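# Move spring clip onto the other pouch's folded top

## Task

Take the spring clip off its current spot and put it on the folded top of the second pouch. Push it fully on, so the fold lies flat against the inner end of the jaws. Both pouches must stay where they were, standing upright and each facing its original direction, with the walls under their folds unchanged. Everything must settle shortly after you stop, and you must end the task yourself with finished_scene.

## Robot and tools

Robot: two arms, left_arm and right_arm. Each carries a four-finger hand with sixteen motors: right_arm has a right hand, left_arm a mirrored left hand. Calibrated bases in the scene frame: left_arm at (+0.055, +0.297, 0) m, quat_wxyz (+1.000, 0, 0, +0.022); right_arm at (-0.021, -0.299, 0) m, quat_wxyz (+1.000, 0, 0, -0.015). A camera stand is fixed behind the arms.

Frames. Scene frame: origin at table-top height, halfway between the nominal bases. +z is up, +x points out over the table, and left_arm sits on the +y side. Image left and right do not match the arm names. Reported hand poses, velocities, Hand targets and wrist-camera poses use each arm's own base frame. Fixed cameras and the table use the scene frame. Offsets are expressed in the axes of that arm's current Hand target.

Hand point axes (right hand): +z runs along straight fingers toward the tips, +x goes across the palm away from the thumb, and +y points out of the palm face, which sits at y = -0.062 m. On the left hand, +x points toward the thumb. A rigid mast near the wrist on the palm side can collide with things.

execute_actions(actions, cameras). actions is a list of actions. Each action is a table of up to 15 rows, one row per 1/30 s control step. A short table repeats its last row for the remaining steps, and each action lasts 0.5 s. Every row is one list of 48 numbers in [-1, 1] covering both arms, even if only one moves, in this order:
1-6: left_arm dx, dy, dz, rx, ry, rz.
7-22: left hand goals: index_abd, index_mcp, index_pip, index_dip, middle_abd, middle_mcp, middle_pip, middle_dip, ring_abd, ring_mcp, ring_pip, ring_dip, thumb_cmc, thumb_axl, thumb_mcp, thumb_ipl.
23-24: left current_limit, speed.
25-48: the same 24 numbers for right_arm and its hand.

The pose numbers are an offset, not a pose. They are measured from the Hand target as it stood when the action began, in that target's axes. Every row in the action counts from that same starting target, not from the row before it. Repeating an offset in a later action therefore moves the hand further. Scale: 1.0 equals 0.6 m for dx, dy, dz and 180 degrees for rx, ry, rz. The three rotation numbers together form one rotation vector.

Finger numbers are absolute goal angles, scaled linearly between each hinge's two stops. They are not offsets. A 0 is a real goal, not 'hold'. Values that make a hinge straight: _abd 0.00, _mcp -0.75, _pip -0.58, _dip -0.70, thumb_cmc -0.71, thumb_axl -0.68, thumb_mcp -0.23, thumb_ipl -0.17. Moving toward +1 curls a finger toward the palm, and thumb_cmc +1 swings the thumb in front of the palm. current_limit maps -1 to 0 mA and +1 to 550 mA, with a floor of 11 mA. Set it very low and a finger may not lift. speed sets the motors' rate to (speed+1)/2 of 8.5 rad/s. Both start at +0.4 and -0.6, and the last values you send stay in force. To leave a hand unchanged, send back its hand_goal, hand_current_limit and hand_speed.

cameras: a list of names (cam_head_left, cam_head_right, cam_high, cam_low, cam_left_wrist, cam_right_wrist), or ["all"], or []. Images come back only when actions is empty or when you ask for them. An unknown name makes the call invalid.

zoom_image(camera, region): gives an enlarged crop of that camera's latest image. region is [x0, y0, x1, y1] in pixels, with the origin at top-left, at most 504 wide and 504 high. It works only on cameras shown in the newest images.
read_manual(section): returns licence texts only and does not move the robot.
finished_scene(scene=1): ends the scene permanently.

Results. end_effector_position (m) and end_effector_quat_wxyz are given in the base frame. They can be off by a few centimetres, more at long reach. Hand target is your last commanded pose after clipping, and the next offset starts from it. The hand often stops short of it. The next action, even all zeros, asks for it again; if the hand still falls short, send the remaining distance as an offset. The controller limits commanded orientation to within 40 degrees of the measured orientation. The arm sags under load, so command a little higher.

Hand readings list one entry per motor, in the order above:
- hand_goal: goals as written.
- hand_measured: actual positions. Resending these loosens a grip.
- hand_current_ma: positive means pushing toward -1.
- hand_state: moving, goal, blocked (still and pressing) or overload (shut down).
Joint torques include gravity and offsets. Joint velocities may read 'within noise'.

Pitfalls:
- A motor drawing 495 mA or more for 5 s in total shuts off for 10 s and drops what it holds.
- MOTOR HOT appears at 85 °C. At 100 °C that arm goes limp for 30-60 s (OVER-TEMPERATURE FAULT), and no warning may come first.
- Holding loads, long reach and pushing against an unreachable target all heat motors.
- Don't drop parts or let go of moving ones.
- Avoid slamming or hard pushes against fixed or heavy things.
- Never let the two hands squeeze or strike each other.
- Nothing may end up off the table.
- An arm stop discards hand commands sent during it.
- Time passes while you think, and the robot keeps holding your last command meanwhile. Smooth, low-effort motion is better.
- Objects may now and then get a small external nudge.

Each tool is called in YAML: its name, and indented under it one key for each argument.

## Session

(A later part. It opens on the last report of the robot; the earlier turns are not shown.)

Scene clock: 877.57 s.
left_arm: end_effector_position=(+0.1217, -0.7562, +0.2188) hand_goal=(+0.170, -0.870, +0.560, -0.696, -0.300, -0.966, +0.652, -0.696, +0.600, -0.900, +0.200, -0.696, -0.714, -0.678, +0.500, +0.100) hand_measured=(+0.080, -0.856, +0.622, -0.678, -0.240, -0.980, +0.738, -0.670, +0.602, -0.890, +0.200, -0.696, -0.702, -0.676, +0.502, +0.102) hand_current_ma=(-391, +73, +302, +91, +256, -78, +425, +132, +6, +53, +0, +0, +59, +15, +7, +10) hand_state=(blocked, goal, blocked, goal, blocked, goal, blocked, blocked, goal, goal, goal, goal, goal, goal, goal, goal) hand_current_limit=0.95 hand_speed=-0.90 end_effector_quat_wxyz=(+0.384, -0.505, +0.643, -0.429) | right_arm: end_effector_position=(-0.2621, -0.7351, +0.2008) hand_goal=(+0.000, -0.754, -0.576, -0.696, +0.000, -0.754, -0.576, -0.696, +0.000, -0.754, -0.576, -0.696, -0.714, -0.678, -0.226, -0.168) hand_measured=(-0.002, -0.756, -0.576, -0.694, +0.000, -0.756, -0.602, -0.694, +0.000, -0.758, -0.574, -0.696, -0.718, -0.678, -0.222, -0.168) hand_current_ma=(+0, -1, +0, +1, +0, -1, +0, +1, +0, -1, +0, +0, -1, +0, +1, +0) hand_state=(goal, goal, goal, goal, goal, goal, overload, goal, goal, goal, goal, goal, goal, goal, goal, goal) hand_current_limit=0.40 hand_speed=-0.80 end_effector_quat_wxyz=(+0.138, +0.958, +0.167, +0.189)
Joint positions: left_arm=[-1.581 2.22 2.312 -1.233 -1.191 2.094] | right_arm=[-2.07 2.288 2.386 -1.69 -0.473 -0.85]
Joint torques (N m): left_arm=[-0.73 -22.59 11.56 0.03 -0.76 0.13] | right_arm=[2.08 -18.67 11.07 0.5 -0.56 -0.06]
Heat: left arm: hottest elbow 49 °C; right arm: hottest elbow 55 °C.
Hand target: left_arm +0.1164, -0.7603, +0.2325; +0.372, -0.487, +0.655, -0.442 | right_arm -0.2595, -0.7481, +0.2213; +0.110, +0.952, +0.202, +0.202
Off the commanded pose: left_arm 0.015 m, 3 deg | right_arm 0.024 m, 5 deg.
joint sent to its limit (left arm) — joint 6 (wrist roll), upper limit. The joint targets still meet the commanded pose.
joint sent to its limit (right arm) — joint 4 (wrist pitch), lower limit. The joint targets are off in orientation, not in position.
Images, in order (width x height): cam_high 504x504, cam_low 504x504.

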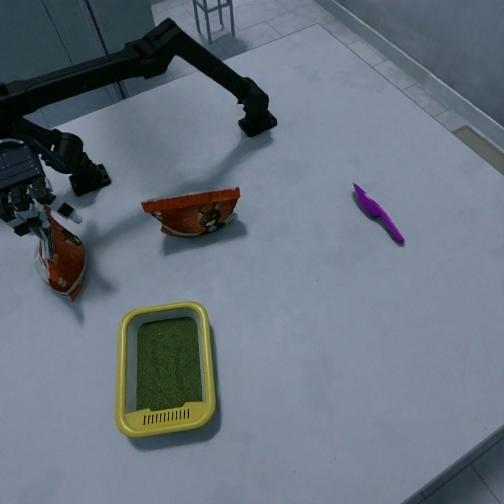

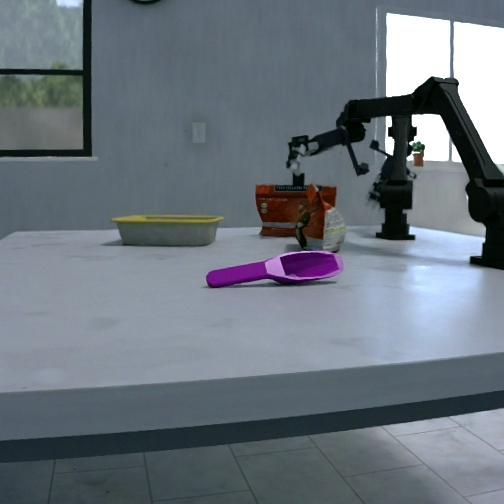

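execute_actions:
  actions:
    - [[0.008,-0.0005,0.0,0,0,0,0.13,-0.87,0.58,-0.696,-0.27,-0.965,0.68,-0.696,0.6,-0.9,0.2,-0.696,-0.714,-0.678,0.5,0.1,0.95,-0.9,0,0,0,0,0,0,0,-0.754,-0.576,-0.696,0,-0.754,-0.576,-0.696,0,-0.754,-0.576,-0.696,-0.714,-0.678,-0.226,-0.168,0.4,-0.8]]
  cameras: ["cam_low","cam_high"]

zoom_image:
  camera: "cam_low"
  region: [268, 160, 328, 200]

zoom_image:
  camera: "cam_high"
  region: [32, 248, 52, 268]

zoom_image:
  camera: "cam_high"
  region: [20, 190, 92, 290]

Scene clock: 878.50 s.
left_arm: end_effector_position=(+0.1209, -0.7568, +0.2212) hand_goal=(+0.130, -0.870, +0.580, -0.696, -0.270, -0.966, +0.680, -0.696, +0.600, -0.900, +0.200, -0.696, -0.714, -0.678, +0.500, +0.100) hand_measured=(+0.044, -0.856, +0.622, -0.678, -0.226, -0.976, +0.734, -0.670, +0.602, -0.890, +0.200, -0.696, -0.702, -0.676, +0.502, +0.102) hand_current_ma=(-375, +73, +211, +91, +194, -55, +270, +130, +6, +53, +0, +0, +59, +15, +7, +10) hand_state=(blocked, goal, blocked, goal, blocked, goal, blocked, blocked, goal, goal, goal, goal, goal, goal, goal, goal) hand_current_limit=0.95 hand_speed=-0.90 end_effector_quat_wxyz=(+0.383, -0.504, +0.645, -0.427) | right_arm: end_effector_position=(-0.2621, -0.7351, +0.2008) hand_goal=(+0.000, -0.754, -0.576, -0.696, +0.000, -0.754, -0.576, -0.696, +0.000, -0.754, -0.576, -0.696, -0.714, -0.678, -0.226, -0.168) hand_measured=(-0.002, -0.756, -0.576, -0.694, +0.000, -0.756, -0.602, -0.694, +0.000, -0.758, -0.574, -0.696, -0.718, -0.678, -0.222, -0.168) hand_current_ma=(+0, -1, +0, +1, +0, -1, +0, +1, +0, -1, +0, +0, -1, +0, +1, +0) hand_state=(goal, goal, goal, goal, goal, goal, overload, goal, goal, goal, goal, goal, goal, goal, goal, goal) hand_current_limit=0.40 hand_speed=-0.80 end_effector_quat_wxyz=(+0.138, +0.958, +0.167, +0.189)
Joint positions: left_arm=[-1.581 2.226 2.33 -1.248 -1.186 2.094] | right_arm=[-2.07 2.288 2.386 -1.69 -0.473 -0.85]
Joint torques (N m): left_arm=[-0.73 -21.77 12.56 0.16 -0.97 0.13] | right_arm=[1.79 -18.02 11.08 0.49 -0.54 -0.07]
Heat: left arm: hottest elbow 49 °C; right arm: hottest elbow 55 °C.
Hand target: left_arm +0.1152, -0.7650, +0.2326; +0.372, -0.487, +0.655, -0.442 | right_arm -0.2595, -0.7481, +0.2213; +0.110, +0.952, +0.202, +0.202
Off the commanded pose: left_arm 0.015 m, 3 deg | right_arm 0.024 m, 5 deg.
joint sent to its limit (left arm) — joint 6 (wrist roll), upper limit. The joint targets still meet the commanded pose.
joint sent to its limit (right arm) — joint 4 (wrist pitch), lower limit. The joint targets are off in orientation, not in position.
Images, in order (width x height): cam_high 504x504, cam_low 504x504.

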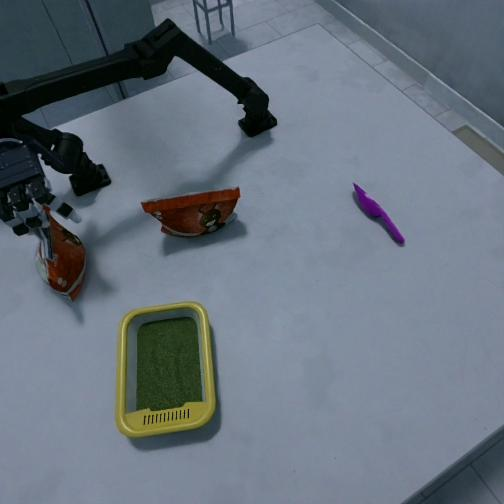

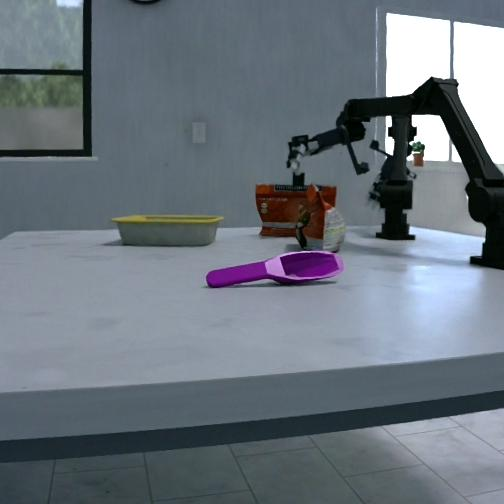

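Scaled by 8.400 from the camera's 504x504 image, which has a finer 720x720 frame.

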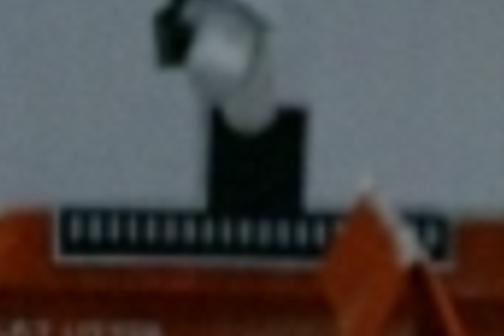

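Scaled by 25.200 from the camera's 504x504 image, which has a finer 720x720 frame.

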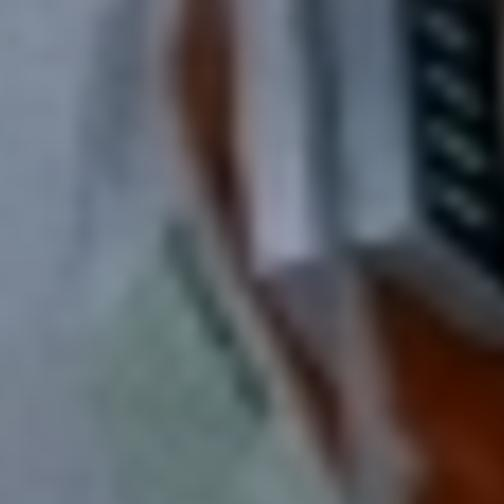

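Scaled by 5.040 from the camera's 504x504 image, which has a finer 720x720 frame.

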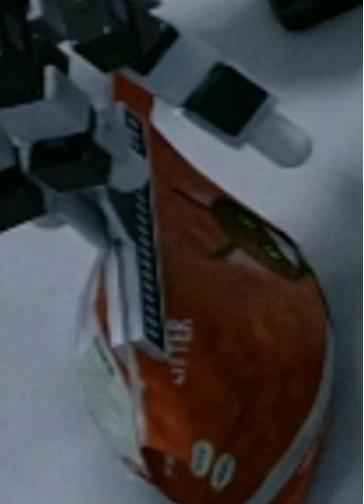

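execute_actions:
  actions:
    - [[-0.0004,-0.0063,-0.0022,0,0,0,0.09,-0.87,0.6,-0.696,-0.23,-0.965,0.70,-0.696,0.6,-0.9,0.2,-0.696,-0.714,-0.678,0.5,0.1,0.95,-0.9,0,0,0,0,0,0,0,-0.754,-0.576,-0.696,0,-0.754,-0.576,-0.696,0,-0.754,-0.576,-0.696,-0.714,-0.678,-0.226,-0.168,0.4,-0.8]]
  cameras: ["cam_low","cam_high"]

zoom_image:
  camera: "cam_low"
  region: [268, 160, 328, 200]

zoom_image:
  camera: "cam_high"
  region: [20, 190, 92, 290]

Scene clock: 879.53 s.
left_arm: end_effector_position=(+0.1209, -0.7568, +0.2216) hand_goal=(+0.090, -0.870, +0.600, -0.696, -0.230, -0.966, +0.700, -0.696, +0.600, -0.900, +0.200, -0.696, -0.714, -0.678, +0.500, +0.100) hand_measured=(+0.008, -0.856, +0.626, -0.678, -0.186, -0.968, +0.734, -0.676, +0.602, -0.890, +0.200, -0.696, -0.702, -0.676, +0.502, +0.102) hand_current_ma=(-354, +73, +132, +91, +191, -15, +170, +94, +6, +53, +0, +0, +59, +15, +7, +10) hand_state=(blocked, goal, blocked, goal, blocked, goal, blocked, goal, goal, goal, goal, goal, goal, goal, goal, goal) hand_current_limit=0.95 hand_speed=-0.90 end_effector_quat_wxyz=(+0.385, -0.503, +0.647, -0.425) | right_arm: end_effector_position=(-0.2621, -0.7351, +0.2008) hand_goal=(+0.000, -0.754, -0.576, -0.696, +0.000, -0.754, -0.576, -0.696, +0.000, -0.754, -0.576, -0.696, -0.714, -0.678, -0.226, -0.168) hand_measured=(-0.002, -0.756, -0.576, -0.694, +0.000, -0.756, -0.602, -0.694, +0.000, -0.758, -0.574, -0.696, -0.718, -0.678, -0.222, -0.168) hand_current_ma=(+0, -1, +0, +1, +0, -1, +0, +1, +0, -1, +0, +0, -1, +0, +1, +0) hand_state=(goal, goal, goal, goal, goal, goal, overload, goal, goal, goal, goal, goal, goal, goal, goal, goal) hand_current_limit=0.40 hand_speed=-0.80 end_effector_quat_wxyz=(+0.138, +0.958, +0.167, +0.189)
Joint positions: left_arm=[-1.581 2.231 2.342 -1.261 -1.186 2.094] | right_arm=[-2.07 2.288 2.386 -1.69 -0.473 -0.85]
Joint torques (N m): left_arm=[-0.67 -21.83 12.75 0.06 -0.99 0.12] | right_arm=[1.61 -18.55 11.19 0.49 -0.53 -0.12]
Heat: left arm: hottest elbow 49 °C; right arm: hottest elbow 55 °C.
Hand target: left_arm +0.1152, -0.7650, +0.2365; +0.372, -0.487, +0.655, -0.442 | right_arm -0.2595, -0.7481, +0.2213; +0.110, +0.952, +0.202, +0.202
Off the commanded pose: left_arm 0.018 m, 3 deg | right_arm 0.024 m, 5 deg.
joint sent to its limit (left arm) — joint 6 (wrist roll), upper limit. The joint targets still meet the commanded pose.
joint sent to its limit (right arm) — joint 4 (wrist pitch), lower limit. The joint targets are off in orientation, not in position.
Images, in order (width x height): cam_high 504x504, cam_low 504x504.

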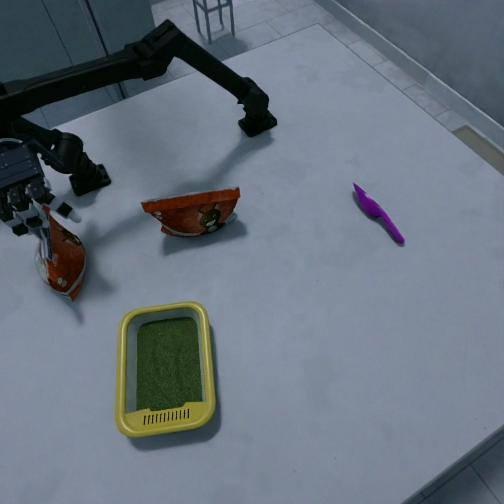

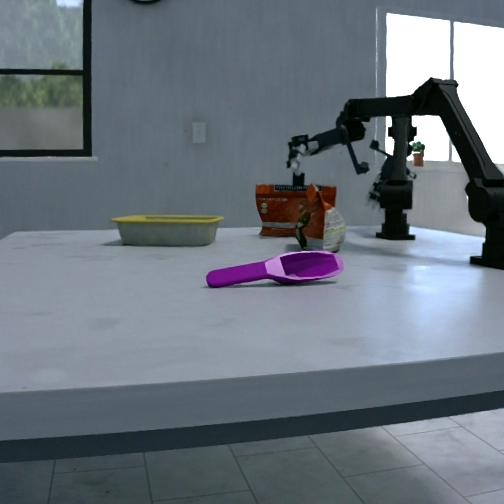

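Scaled by 8.400 from the camera's 504x504 image, which has a finer 720x720 frame.

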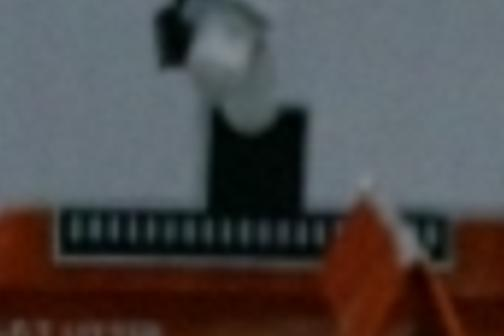

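Scaled by 5.040 from the camera's 504x504 image, which has a finer 720x720 frame.

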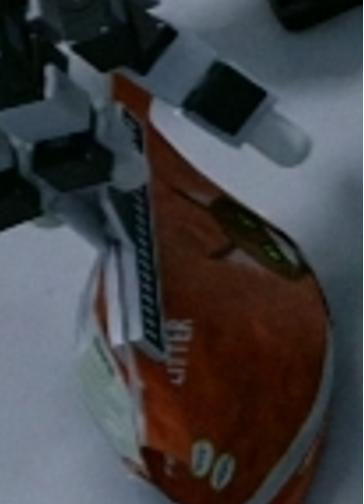

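execute_actions:
  actions:
    - [[0,0,0,0,0,0,0.03,-0.87,0.62,-0.696,-0.17,-0.965,0.72,-0.696,0.6,-0.9,0.2,-0.696,-0.714,-0.678,0.5,0.1,0.95,-0.9,0,0,0,0,0,0,0,-0.754,-0.576,-0.696,0,-0.754,-0.576,-0.696,0,-0.754,-0.576,-0.696,-0.714,-0.678,-0.226,-0.168,0.4,-0.8]]
  cameras: ["cam_low","cam_high"]

zoom_image:
  camera: "cam_low"
  region: [268, 160, 328, 200]

zoom_image:
  camera: "cam_high"
  region: [20, 190, 92, 290]

Scene clock: 880.47 s.
left_arm: end_effector_position=(+0.1209, -0.7565, +0.2215) hand_goal=(+0.030, -0.870, +0.620, -0.696, -0.170, -0.966, +0.720, -0.696, +0.600, -0.900, +0.200, -0.696, -0.714, -0.678, +0.500, +0.100) hand_measured=(-0.044, -0.860, +0.634, -0.682, -0.126, -0.962, +0.734, -0.688, +0.602, -0.890, +0.200, -0.696, -0.702, -0.676, +0.502, +0.102) hand_current_ma=(-322, +50, +69, +67, +186, +18, +69, +35, +6, +53, +0, +0, +59, +15, +7, +10) hand_state=(blocked, goal, goal, goal, blocked, goal, goal, goal, goal, goal, goal, goal, goal, goal, goal, goal) hand_current_limit=0.95 hand_speed=-0.90 end_effector_quat_wxyz=(+0.385, -0.503, +0.647, -0.425) | right_arm: end_effector_position=(-0.2621, -0.7351, +0.2008) hand_goal=(+0.000, -0.754, -0.576, -0.696, +0.000, -0.754, -0.576, -0.696, +0.000, -0.754, -0.576, -0.696, -0.714, -0.678, -0.226, -0.168) hand_measured=(-0.002, -0.756, -0.576, -0.694, +0.000, -0.756, -0.602, -0.694, +0.000, -0.758, -0.574, -0.696, -0.718, -0.678, -0.222, -0.168) hand_current_ma=(+0, -1, +0, +1, +0, -1, +0, +1, +0, -1, +0, +0, -1, +0, +1, +0) hand_state=(goal, goal, goal, goal, goal, goal, overload, goal, goal, goal, goal, goal, goal, goal, goal, goal) hand_current_limit=0.40 hand_speed=-0.80 end_effector_quat_wxyz=(+0.138, +0.958, +0.167, +0.189)
Joint positions: left_arm=[-1.581 2.231 2.342 -1.262 -1.186 2.094] | right_arm=[-2.07 2.288 2.386 -1.69 -0.473 -0.85]
Joint torques (N m): left_arm=[-0.97 -21.89 12.74 0.23 -0.99 0.12] | right_arm=[2.49 -18.43 11.32 0.47 -0.5 -0.1]
Heat: left arm: hottest elbow 49 °C; right arm: hottest elbow 55 °C.
Hand target: left_arm +0.1152, -0.7650, +0.2366; +0.372, -0.487, +0.655, -0.442 | right_arm -0.2595, -0.7481, +0.2213; +0.110, +0.952, +0.202, +0.202
Off the commanded pose: left_arm 0.018 m, 3 deg | right_arm 0.024 m, 5 deg.
joint sent to its limit (left arm) — joint 6 (wrist roll), upper limit. The joint targets still meet the commanded pose.
joint sent to its limit (right arm) — joint 4 (wrist pitch), lower limit. The joint targets are off in orientation, not in position.
Images, in order (width x height): cam_high 504x504, cam_low 504x504.

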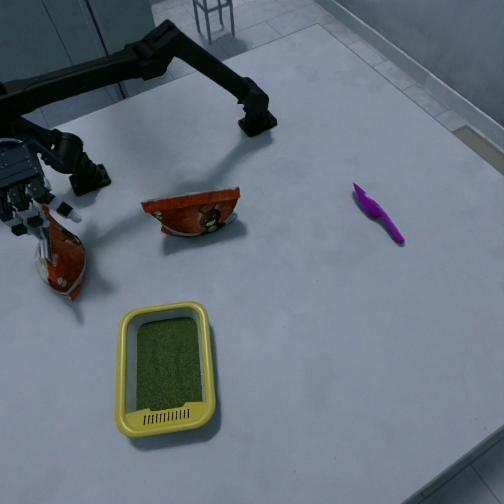

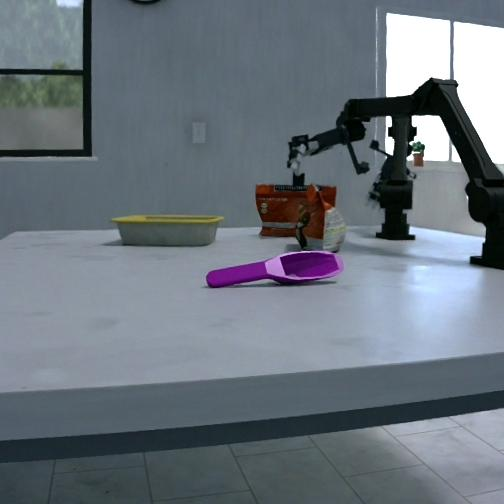

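Scaled by 8.400 from the camera's 504x504 image, which has a finer 720x720 frame.

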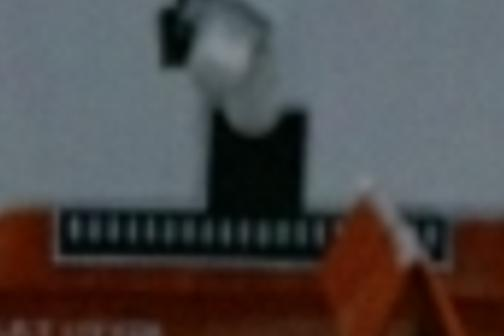

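Scaled by 5.040 from the camera's 504x504 image, which has a finer 720x720 frame.

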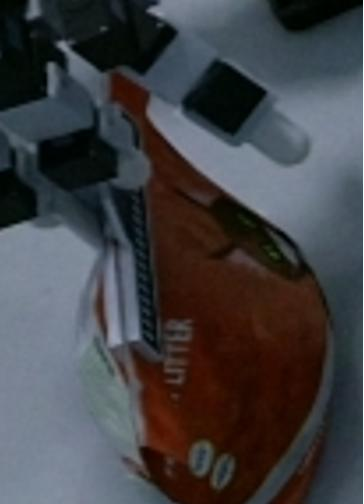

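execute_actions:
  actions:
    - [[0,0,0,0,0,0,-0.04,-0.87,0.64,-0.696,-0.10,-0.965,0.73,-0.696,0.6,-0.9,0.2,-0.696,-0.714,-0.678,0.5,0.1,0.95,-0.9,0,0,0,0,0,0,0,-0.754,-0.576,-0.696,0,-0.754,-0.576,-0.696,0,-0.754,-0.576,-0.696,-0.714,-0.678,-0.226,-0.168,0.4,-0.8]]
  cameras: ["cam_low","cam_high"]

zoom_image:
  camera: "cam_low"
  region: [268, 160, 328, 200]

zoom_image:
  camera: "cam_high"
  region: [20, 190, 92, 290]

Scene clock: 881.33 s.
left_arm: end_effector_position=(+0.1209, -0.7561, +0.2214) hand_goal=(-0.040, -0.870, +0.640, -0.696, -0.100, -0.966, +0.730, -0.696, +0.600, -0.900, +0.200, -0.696, -0.714, -0.678, +0.500, +0.100) hand_measured=(-0.094, -0.864, +0.642, -0.690, -0.068, -0.958, +0.732, -0.694, +0.602, -0.890, +0.200, -0.696, -0.702, -0.676, +0.502, +0.102) hand_current_ma=(-238, +29, +9, +30, +140, +45, +6, +8, +6, +53, +0, +0, +59, +15, +7, +10) hand_state=(blocked, goal, goal, goal, blocked, goal, goal, goal, goal, goal, goal, goal, goal, goal, goal, goal) hand_current_limit=0.95 hand_speed=-0.90 end_effector_quat_wxyz=(+0.385, -0.503, +0.647, -0.424) | right_arm: end_effector_position=(-0.2621, -0.7351, +0.2008) hand_goal=(+0.000, -0.754, -0.576, -0.696, +0.000, -0.754, -0.576, -0.696, +0.000, -0.754, -0.576, -0.696, -0.714, -0.678, -0.226, -0.168) hand_measured=(-0.002, -0.756, -0.576, -0.694, +0.000, -0.756, -0.602, -0.694, +0.000, -0.758, -0.574, -0.696, -0.718, -0.678, -0.222, -0.168) hand_current_ma=(+0, -1, +0, +1, +0, -1, +0, +1, +0, -1, +0, +0, -1, +0, +1, +0) hand_state=(goal, goal, goal, goal, goal, goal, overload, goal, goal, goal, goal, goal, goal, goal, goal, goal) hand_current_limit=0.40 hand_speed=-0.80 end_effector_quat_wxyz=(+0.138, +0.958, +0.167, +0.189)
Joint positions: left_arm=[-1.581 2.231 2.342 -1.264 -1.186 2.094] | right_arm=[-2.07 2.288 2.386 -1.69 -0.473 -0.85]
Joint torques (N m): left_arm=[-0.91 -21.83 12.72 0.31 -0.99 0.12] | right_arm=[2.2 -18.67 11.19 0.51 -0.55 -0.1]
Heat: left arm: hottest elbow 49 °C; right arm: hottest elbow 55 °C.
Hand target: left_arm +0.1153, -0.7650, +0.2366; +0.372, -0.487, +0.655, -0.442 | right_arm -0.2595, -0.7481, +0.2213; +0.110, +0.952, +0.202, +0.202
Off the commanded pose: left_arm 0.018 m, 3 deg | right_arm 0.024 m, 5 deg.
joint sent to its limit (left arm) — joint 6 (wrist roll), upper limit. The joint targets still meet the commanded pose.
joint sent to its limit (right arm) — joint 4 (wrist pitch), lower limit. The joint targets are off in orientation, not in position.
Images, in order (width x height): cam_high 504x504, cam_low 504x504.

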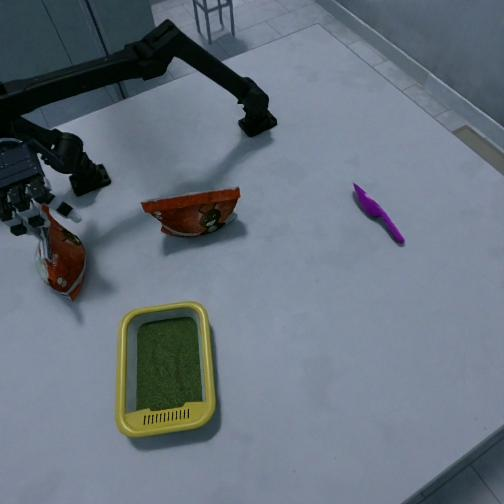

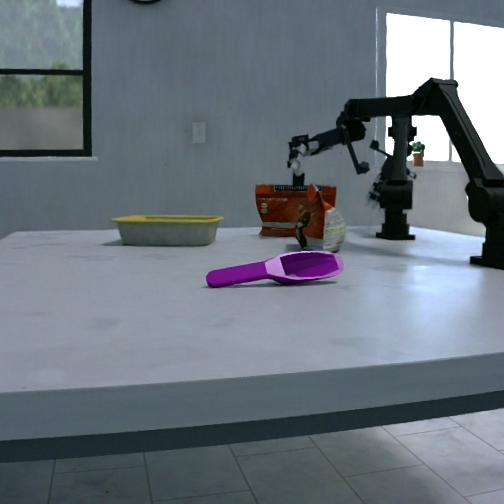

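Scaled by 8.400 from the camera's 504x504 image, which has a finer 720x720 frame.

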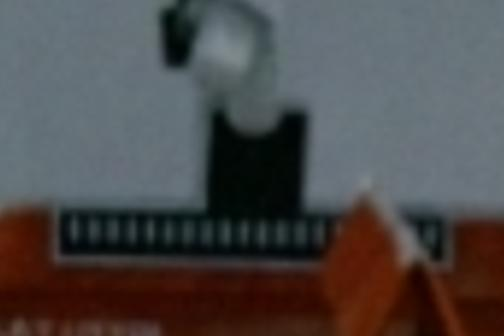

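Scaled by 5.040 from the camera's 504x504 image, which has a finer 720x720 frame.

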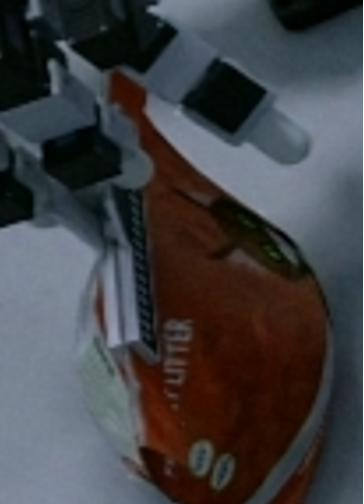

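execute_actions:
  actions:
    - [[0,0,0,0,0,0,-0.11,-0.87,0.64,-0.696,-0.03,-0.965,0.73,-0.696,0.6,-0.9,0.2,-0.696,-0.714,-0.678,0.5,0.1,0.95,-0.9,0,0,0,0,0,0,0,-0.754,-0.576,-0.696,0,-0.754,-0.576,-0.696,0,-0.754,-0.576,-0.696,-0.714,-0.678,-0.226,-0.168,0.4,-0.8]]
    - [[0,0,0,0,0,0,-0.17,-0.87,0.64,-0.696,0.04,-0.965,0.73,-0.696,0.6,-0.9,0.2,-0.696,-0.714,-0.678,0.5,0.1,0.95,-0.9,0,0,0,0,0,0,0,-0.754,-0.576,-0.696,0,-0.754,-0.576,-0.696,0,-0.754,-0.576,-0.696,-0.714,-0.678,-0.226,-0.168,0.4,-0.8]]
  cameras: ["cam_low","cam_high"]

zoom_image:
  camera: "cam_low"
  region: [268, 160, 328, 200]

zoom_image:
  camera: "cam_high"
  region: [20, 190, 92, 290]

Scene clock: 882.90 s.
left_arm: end_effector_position=(+0.1203, -0.7562, +0.2214) hand_goal=(-0.170, -0.870, +0.640, -0.696, +0.040, -0.966, +0.730, -0.696, +0.600, -0.900, +0.200, -0.696, -0.714, -0.678, +0.500, +0.100) hand_measured=(-0.182, -0.866, +0.642, -0.690, +0.044, -0.952, +0.728, -0.696, +0.602, -0.890, +0.200, -0.696, -0.702, -0.676, +0.502, +0.102) hand_current_ma=(-50, +20, +9, +26, +20, +75, -7, +1, +6, +53, +0, +0, +59, +15, +7, +10) hand_state=(goal, goal, goal, goal, goal, goal, goal, goal, goal, goal, goal, goal, goal, goal, goal, goal) hand_current_limit=0.95 hand_speed=-0.90 end_effector_quat_wxyz=(+0.385, -0.502, +0.648, -0.424) | right_arm: end_effector_position=(-0.2621, -0.7351, +0.2008) hand_goal=(+0.000, -0.754, -0.576, -0.696, +0.000, -0.754, -0.576, -0.696, +0.000, -0.754, -0.576, -0.696, -0.714, -0.678, -0.226, -0.168) hand_measured=(-0.002, -0.756, -0.576, -0.694, +0.000, -0.756, -0.602, -0.694, +0.000, -0.758, -0.574, -0.696, -0.718, -0.678, -0.222, -0.168) hand_current_ma=(+0, -1, +0, +1, +0, -1, +0, +1, +0, -1, +0, +0, -1, +0, +1, +0) hand_state=(goal, goal, goal, goal, goal, goal, overload, goal, goal, goal, goal, goal, goal, goal, goal, goal) hand_current_limit=0.40 hand_speed=-0.80 end_effector_quat_wxyz=(+0.138, +0.958, +0.167, +0.189)
Joint positions: left_arm=[-1.582 2.231 2.342 -1.264 -1.186 2.094] | right_arm=[-2.07 2.288 2.386 -1.69 -0.473 -0.85]
Joint torques (N m): left_arm=[-0.73 -22.01 12.7 0.28 -0.99 0.11] | right_arm=[1.67 -18.73 11.26 0.42 -0.53 -0.07]
Heat: left arm: hottest elbow 50 °C; right arm: hottest elbow 55 °C.
Hand target: left_arm +0.1154, -0.7650, +0.2366; +0.372, -0.487, +0.655, -0.442 | right_arm -0.2595, -0.7481, +0.2213; +0.110, +0.952, +0.202, +0.202
Off the commanded pose: left_arm 0.018 m, 3 deg | right_arm 0.024 m, 5 deg.
joint sent to its limit (left arm) — joint 6 (wrist roll), upper limit. The joint targets still meet the commanded pose.
joint sent to its limit (right arm) — joint 4 (wrist pitch), lower limit. The joint targets are off in orientation, not in position.
Images, in order (width x height): cam_high 504x504, cam_low 504x504.

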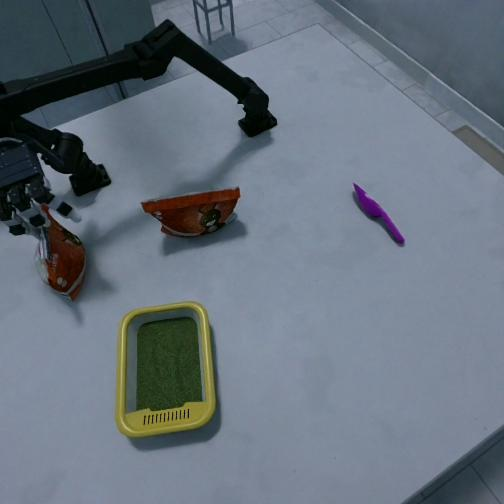

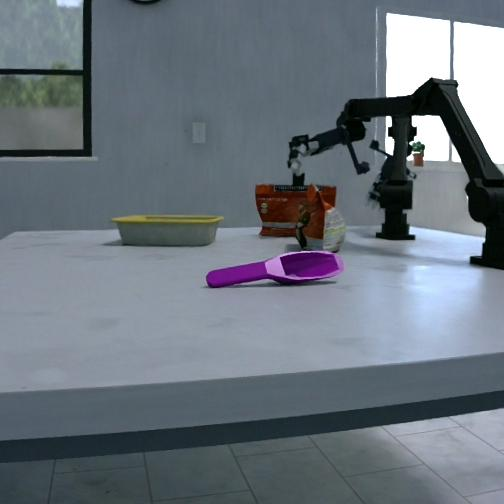

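Scaled by 8.400 from the camera's 504x504 image, which has a finer 720x720 frame.

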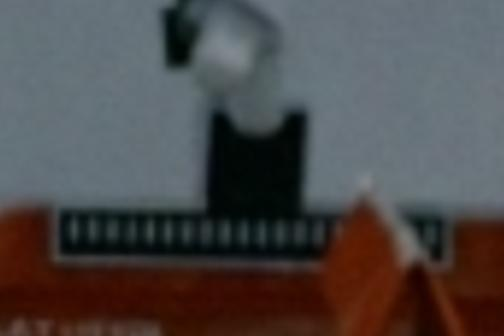

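Scaled by 5.040 from the camera's 504x504 image, which has a finer 720x720 frame.

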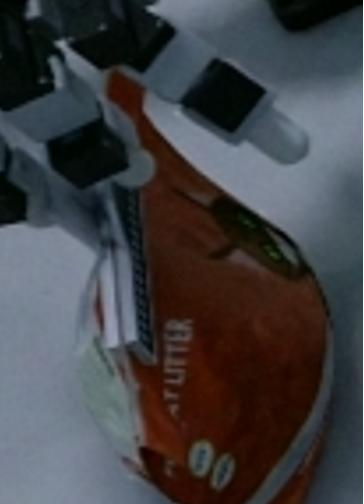

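execute_actions:
  actions:
    - [[0,0,0,0,0,0,-0.27,-0.87,0.64,-0.696,0.14,-0.965,0.73,-0.696,0.6,-0.9,0.2,-0.696,-0.714,-0.678,0.5,0.1,0.95,-0.9,0,0,0,0,0,0,0,-0.754,-0.576,-0.696,0,-0.754,-0.576,-0.696,0,-0.754,-0.576,-0.696,-0.714,-0.678,-0.226,-0.168,0.4,-0.8]]
    - [[0,0,0,0,0,0,-0.34,-0.87,0.64,-0.696,0.22,-0.965,0.73,-0.696,0.6,-0.9,0.2,-0.696,-0.714,-0.678,0.5,0.1,0.95,-0.9,0,0,0,0,0,0,0,-0.754,-0.576,-0.696,0,-0.754,-0.576,-0.696,0,-0.754,-0.576,-0.696,-0.714,-0.678,-0.226,-0.168,0.4,-0.8]]
  cameras: ["cam_low","cam_high"]

zoom_image:
  camera: "cam_low"
  region: [268, 160, 328, 200]

zoom_image:
  camera: "cam_high"
  region: [20, 190, 92, 290]

Scene clock: 884.33 s.
left_arm: end_effector_position=(+0.1203, -0.7557, +0.2178) hand_goal=(-0.340, -0.870, +0.640, -0.696, +0.220, -0.966, +0.730, -0.696, +0.600, -0.900, +0.200, -0.696, -0.714, -0.678, +0.500, +0.100) hand_measured=(-0.336, -0.866, +0.642, -0.694, +0.216, -0.952, +0.730, -0.696, +0.602, -0.890, +0.200, -0.696, -0.702, -0.676, +0.502, +0.102) hand_current_ma=(+16, +24, +9, +11, -15, +75, -5, +1, +6, +53, +0, +0, +59, +15, +7, +10) hand_state=(goal, goal, goal, goal, goal, goal, goal, goal, goal, goal, goal, goal, goal, goal, goal, goal) hand_current_limit=0.95 hand_speed=-0.90 end_effector_quat_wxyz=(+0.387, -0.501, +0.649, -0.421) | right_arm: end_effector_position=(-0.2621, -0.7351, +0.2008) hand_goal=(+0.000, -0.754, -0.576, -0.696, +0.000, -0.754, -0.576, -0.696, +0.000, -0.754, -0.576, -0.696, -0.714, -0.678, -0.226, -0.168) hand_measured=(-0.002, -0.756, -0.576, -0.694, +0.000, -0.756, -0.602, -0.694, +0.000, -0.758, -0.574, -0.696, -0.718, -0.678, -0.222, -0.168) hand_current_ma=(+0, -1, +0, +1, +0, -1, +0, +1, +0, -1, +0, +0, -1, +0, +1, +0) hand_state=(goal, goal, goal, goal, goal, goal, overload, goal, goal, goal, goal, goal, goal, goal, goal, goal) hand_current_limit=0.40 hand_speed=-0.80 end_effector_quat_wxyz=(+0.138, +0.958, +0.167, +0.189)
Joint positions: left_arm=[-1.582 2.236 2.342 -1.268 -1.186 2.095] | right_arm=[-2.07 2.288 2.386 -1.69 -0.473 -0.85]
Joint torques (N m): left_arm=[-0.79 -22.36 12.7 0.39 -1.01 0.13] | right_arm=[2.14 -18.49 11.15 0.43 -0.53 -0.09]
Heat: left arm: hottest elbow 50 °C; right arm: hottest elbow 55 °C.
Hand target: left_arm +0.1154, -0.7649, +0.2366; +0.373, -0.487, +0.655, -0.442 | right_arm -0.2595, -0.7481, +0.2213; +0.110, +0.952, +0.202, +0.202
Off the commanded pose: left_arm 0.021 m, 3 deg | right_arm 0.024 m, 5 deg.
joint sent to its limit (left arm) — joint 6 (wrist roll), upper limit. The joint targets still meet the commanded pose.
joint sent to its limit (right arm) — joint 4 (wrist pitch), lower limit. The joint targets are off in orientation, not in position.
Images, in order (width x height): cam_high 504x504, cam_low 504x504.

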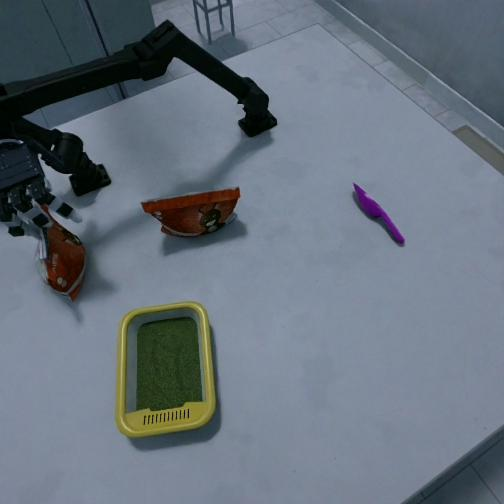

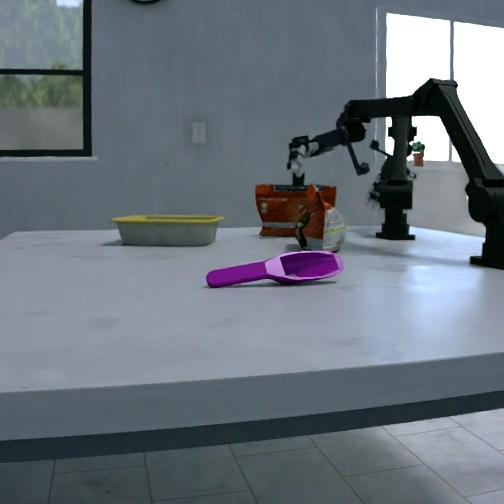

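Scaled by 8.400 from the camera's 504x504 image, which has a finer 720x720 frame.

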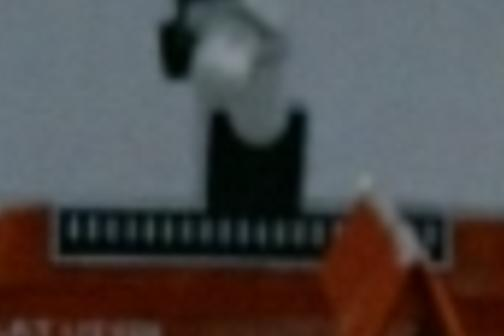

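Scaled by 5.040 from the camera's 504x504 image, which has a finer 720x720 frame.

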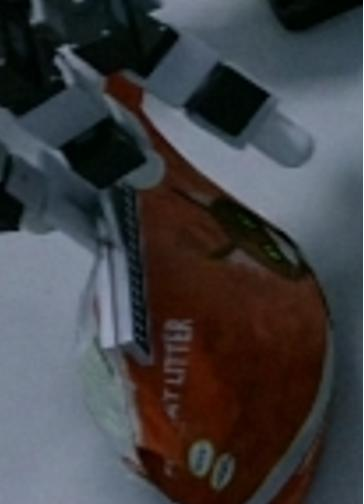

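execute_actions:
  actions:
    - [[0,0,0,0,0,0,-0.45,-0.87,0.64,-0.696,0.35,-0.965,0.73,-0.696,0.7,-0.9,0.2,-0.696,-0.714,-0.678,0.5,0.1,0.95,-0.9,0,0,0,0,0,0,0,-0.754,-0.576,-0.696,0,-0.754,-0.576,-0.696,0,-0.754,-0.576,-0.696,-0.714,-0.678,-0.226,-0.168,0.4,-0.8]]
    - [[-0.0013,-0.0202,-0.0071,0,0,0,-0.45,-0.87,0.64,-0.696,0.35,-0.965,0.73,-0.696,0.7,-0.9,0.2,-0.696,-0.714,-0.678,0.5,0.1,0.95,-0.9,0,0,0,0,0,0,0,-0.754,-0.576,-0.696,0,-0.754,-0.576,-0.696,0,-0.754,-0.576,-0.696,-0.714,-0.678,-0.226,-0.168,0.4,-0.8]]
  cameras: ["cam_low","cam_high"]

zoom_image:
  camera: "cam_low"
  region: [268, 160, 328, 200]

zoom_image:
  camera: "cam_high"
  region: [20, 190, 92, 290]

Scene clock: 890.97 s.
left_arm: end_effector_position=(+0.1203, -0.7553, +0.2287) hand_goal=(-0.450, -0.870, +0.640, -0.696, +0.350, -0.966, +0.730, -0.696, +0.700, -0.900, +0.200, -0.696, -0.714, -0.678, +0.500, +0.100) hand_measured=(-0.446, -0.866, +0.642, -0.694, +0.346, -0.952, +0.730, -0.696, +0.696, -0.890, +0.200, -0.696, -0.702, -0.676, +0.502, +0.102) hand_current_ma=(+15, +24, +9, +10, -15, +75, -5, +1, -19, +53, +0, +0, +59, +15, +7, +10) hand_state=(goal, goal, goal, goal, goal, goal, goal, goal, goal, goal, goal, goal, goal, goal, goal, goal) hand_current_limit=0.95 hand_speed=-0.90 end_effector_quat_wxyz=(+0.388, -0.500, +0.650, -0.420) | right_arm: end_effector_position=(-0.2621, -0.7351, +0.2008) hand_goal=(+0.000, -0.754, -0.576, -0.696, +0.000, -0.754, -0.576, -0.696, +0.000, -0.754, -0.576, -0.696, -0.714, -0.678, -0.226, -0.168) hand_measured=(-0.002, -0.756, -0.576, -0.694, +0.000, -0.756, -0.602, -0.694, +0.000, -0.758, -0.574, -0.696, -0.718, -0.678, -0.222, -0.168) hand_current_ma=(+0, -1, +0, +1, +0, -1, +0, +1, +0, -1, +0, +0, -1, +0, +1, +0) hand_state=(goal, goal, goal, goal, goal, goal, overload, goal, goal, goal, goal, goal, goal, goal, goal, goal) hand_current_limit=0.40 hand_speed=-0.80 end_effector_quat_wxyz=(+0.138, +0.958, +0.167, +0.189)
Joint positions: left_arm=[-1.582 2.244 2.385 -1.307 -1.186 2.095] | right_arm=[-2.07 2.288 2.386 -1.69 -0.473 -0.85]
Joint torques (N m): left_arm=[-0.73 -22.59 13.04 0.42 -1.02 0.14] | right_arm=[1.73 -18.78 11.22 0.36 -0.52 -0.1]
Heat: left arm: hottest elbow 51 °C; right arm: hottest elbow 55 °C.
Hand target: left_arm +0.1154, -0.7649, +0.2494; +0.373, -0.487, +0.655, -0.442 | right_arm -0.2595, -0.7481, +0.2213; +0.110, +0.952, +0.202, +0.202
Off the commanded pose: left_arm 0.023 m, 3 deg | right_arm 0.024 m, 5 deg.
joint sent to its limit (left arm) — joint 6 (wrist roll), upper limit. The joint targets still meet the commanded pose.
joint sent to its limit (right arm) — joint 4 (wrist pitch), lower limit. The joint targets are off in orientation, not in position.
Images, in order (width x height): cam_high 504x504, cam_low 504x504.

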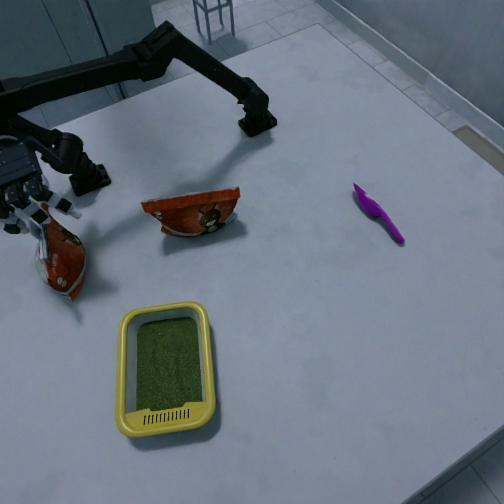

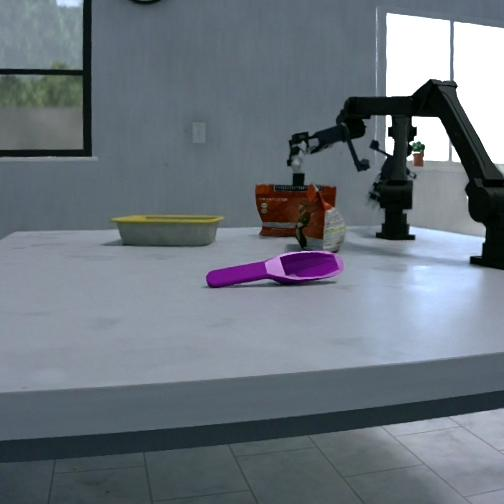

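Scaled by 8.400 from the camera's 504x504 image, which has a finer 720x720 frame.

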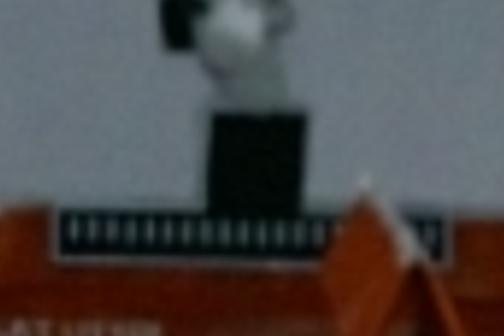

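Scaled by 5.040 from the camera's 504x504 image, which has a finer 720x720 frame.

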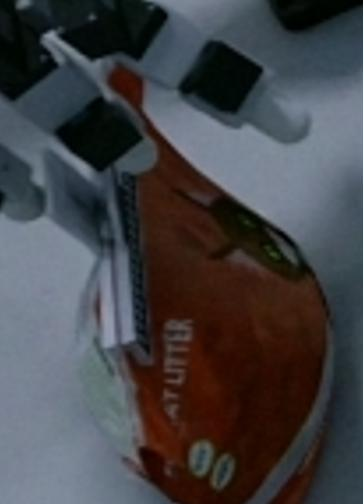

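execute_actions:
  actions:
    - [[-0.0019,-0.0303,-0.0107,0,0,0,-0.45,-0.87,0.64,-0.696,0.35,-0.965,0.73,-0.696,0.7,-0.9,0.2,-0.696,-0.714,-0.678,0.5,0.1,0.95,-0.9,0,0,0,0,0,0,0,-0.754,-0.576,-0.696,0,-0.754,-0.576,-0.696,0,-0.754,-0.576,-0.696,-0.714,-0.678,-0.226,-0.168,0.4,-0.8]]
    - [[-0.0026,-0.0404,-0.0143,0,0,0,-0.45,-0.87,0.64,-0.696,0.35,-0.965,0.73,-0.696,0.7,-0.9,0.2,-0.696,-0.714,-0.678,0.5,0.1,0.95,-0.9,0,0,0,0,0,0,0,-0.754,-0.576,-0.696,0,-0.754,-0.576,-0.696,0,-0.754,-0.576,-0.696,-0.714,-0.678,-0.226,-0.168,0.4,-0.8]]
    - [[-0.0026,-0.0404,-0.0143,0,0,0,-0.45,-0.87,0.64,-0.696,0.35,-0.965,0.73,-0.696,0.7,-0.9,0.2,-0.696,-0.714,-0.678,0.5,0.1,0.95,-0.9,0,0,0,0,0,0,0,-0.754,-0.576,-0.696,0,-0.754,-0.576,-0.696,0,-0.754,-0.576,-0.696,-0.714,-0.678,-0.226,-0.168,0.4,-0.8]]
  cameras: ["cam_low","cam_high","cam_head_left"]

zoom_image:
  camera: "cam_low"
  region: [250, 160, 340, 240]

zoom_image:
  camera: "cam_high"
  region: [20, 190, 92, 290]

Scene clock: 893.47 s.
left_arm: end_effector_position=(+0.1203, -0.7623, +0.3002) hand_goal=(-0.450, -0.870, +0.640, -0.696, +0.350, -0.966, +0.730, -0.696, +0.700, -0.900, +0.200, -0.696, -0.714, -0.678, +0.500, +0.100) hand_measured=(-0.446, -0.866, +0.642, -0.694, +0.346, -0.952, +0.730, -0.696, +0.696, -0.890, +0.200, -0.696, -0.702, -0.676, +0.502, +0.102) hand_current_ma=(+15, +25, +9, +10, -15, +75, -5, +1, -18, +53, +0, +0, +59, +15, +7, +10) hand_state=(goal, goal, goal, goal, goal, goal, goal, goal, goal, goal, goal, goal, goal, goal, goal, goal) hand_current_limit=0.95 hand_speed=-0.90 end_effector_quat_wxyz=(+0.379, -0.507, +0.643, -0.432) | right_arm: end_effector_position=(-0.2621, -0.7351, +0.2008) hand_goal=(+0.000, -0.754, -0.576, -0.696, +0.000, -0.754, -0.576, -0.696, +0.000, -0.754, -0.576, -0.696, -0.714, -0.678, -0.226, -0.168) hand_measured=(-0.002, -0.756, -0.576, -0.694, +0.000, -0.756, -0.602, -0.694, +0.000, -0.758, -0.574, -0.696, -0.718, -0.678, -0.222, -0.168) hand_current_ma=(+0, -1, +0, +1, +0, -1, +0, +1, +0, -1, +0, +0, -1, +0, +1, +0) hand_state=(goal, goal, goal, goal, goal, goal, overload, goal, goal, goal, goal, goal, goal, goal, goal, goal) hand_current_limit=0.40 hand_speed=-0.80 end_effector_quat_wxyz=(+0.138, +0.958, +0.167, +0.189)
Joint positions: left_arm=[-1.582 2.402 2.868 -1.596 -1.186 2.095] | right_arm=[-2.07 2.288 2.386 -1.69 -0.473 -0.85]
Joint torques (N m): left_arm=[-0.79 -23.06 12.14 0.49 -1.19 0.12] | right_arm=[1.96 -18.73 11.15 0.44 -0.54 -0.1]
Heat: left arm: hottest elbow 51 °C; right arm: hottest elbow 55 °C.
Hand target: left_arm +0.1154, -0.7647, +0.3203; +0.372, -0.487, +0.655, -0.442 | right_arm -0.2595, -0.7481, +0.2213; +0.110, +0.952, +0.202, +0.202
Off the commanded pose: left_arm 0.021 m, 3 deg | right_arm 0.024 m, 5 deg.
elbow stopped short (left arm): the move would have taken joint 3 (elbow) straighter than the controller allows.
joint sent to its limit (left arm) — joint 6 (wrist roll), upper limit. The joint targets are off in orientation, not in position.
joint sent to its limit (right arm) — joint 4 (wrist pitch), lower limit. The joint targets are off in orientation, not in position.
Images, in order (width x height): cam_head_left 504x504, cam_high 504x504, cam_low 504x504.

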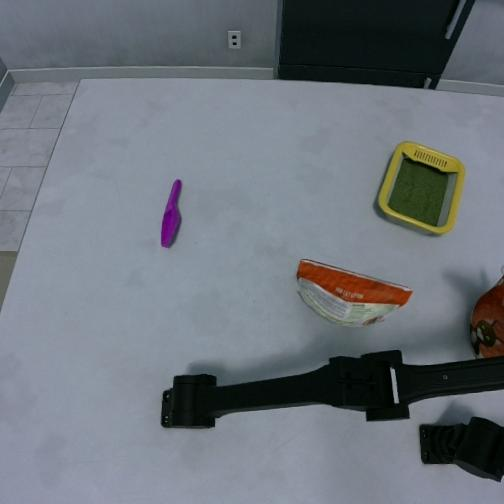

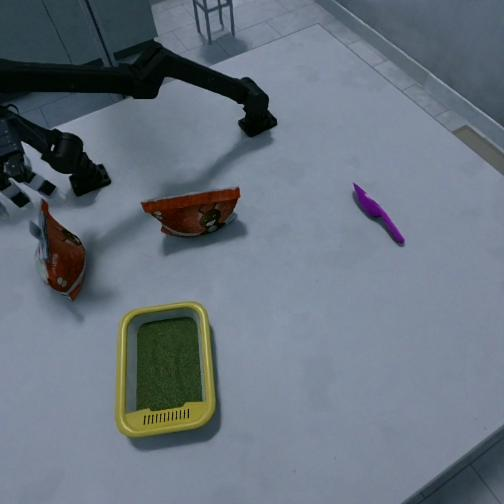

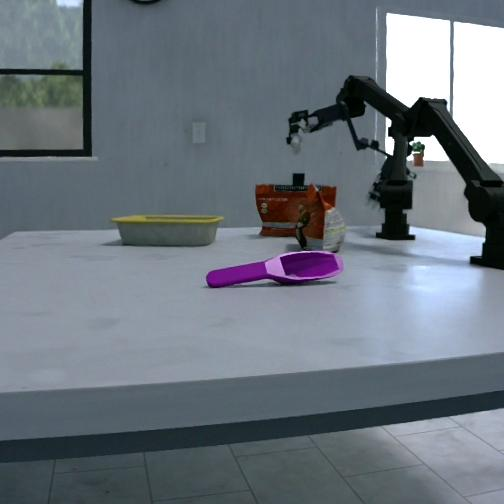

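Scaled by 5.600 from the camera's 504x504 image, which has a finer 720x720 frame.

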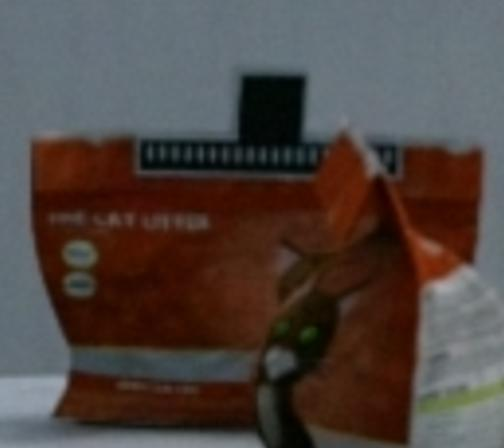

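Scaled by 5.040 from the camera's 504x504 image, which has a finer 720x720 frame.

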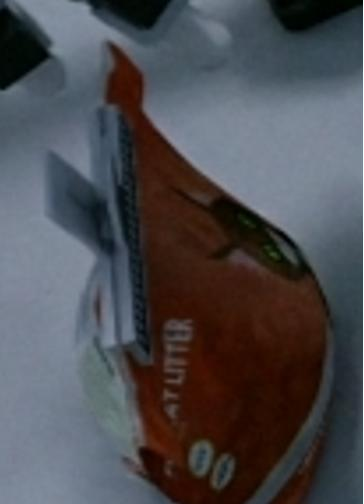

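zoom_image:
  camera: "cam_high"
  region: [30, 204, 60, 234]

zoom_image:
  camera: "cam_high"
  region: [30, 240, 60, 270]

zoom_image:
  camera: "cam_low"
  region: [268, 170, 298, 200]

zoom_image:
  camera: "cam_low"
  region: [298, 170, 328, 200]

Scaled by 16.800 from the camera's 504x504 image, which has a finer 720x720 frame.

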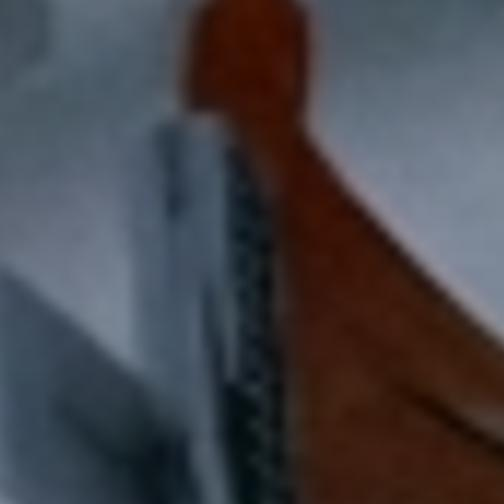

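Scaled by 16.800 from the camera's 504x504 image, which has a finer 720x720 frame.

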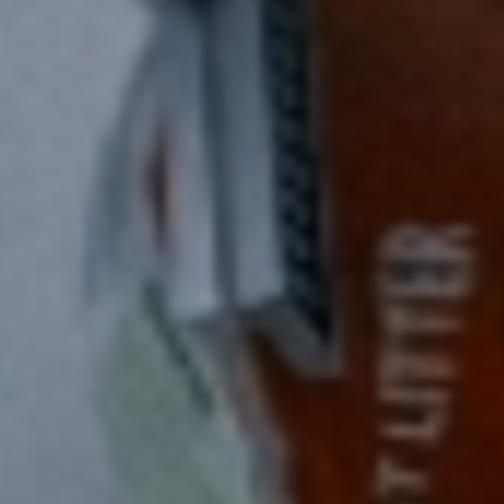

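Scaled by 16.800 from the camera's 504x504 image, which has a finer 720x720 frame.

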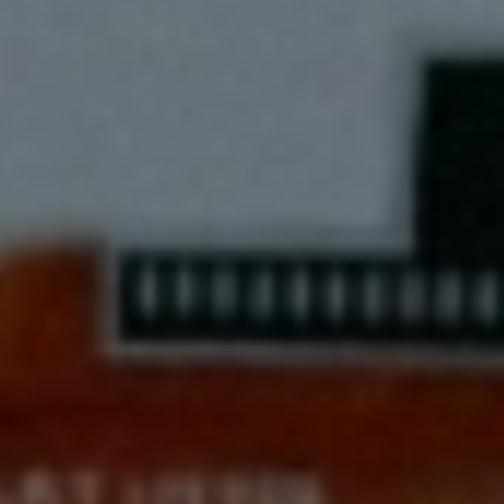

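Scaled by 16.800 from the camera's 504x504 image, which has a finer 720x720 frame.

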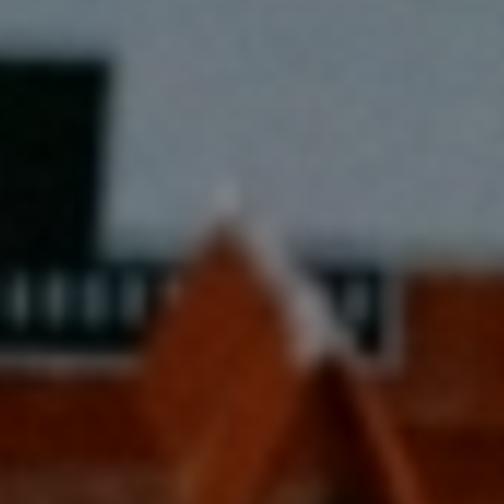

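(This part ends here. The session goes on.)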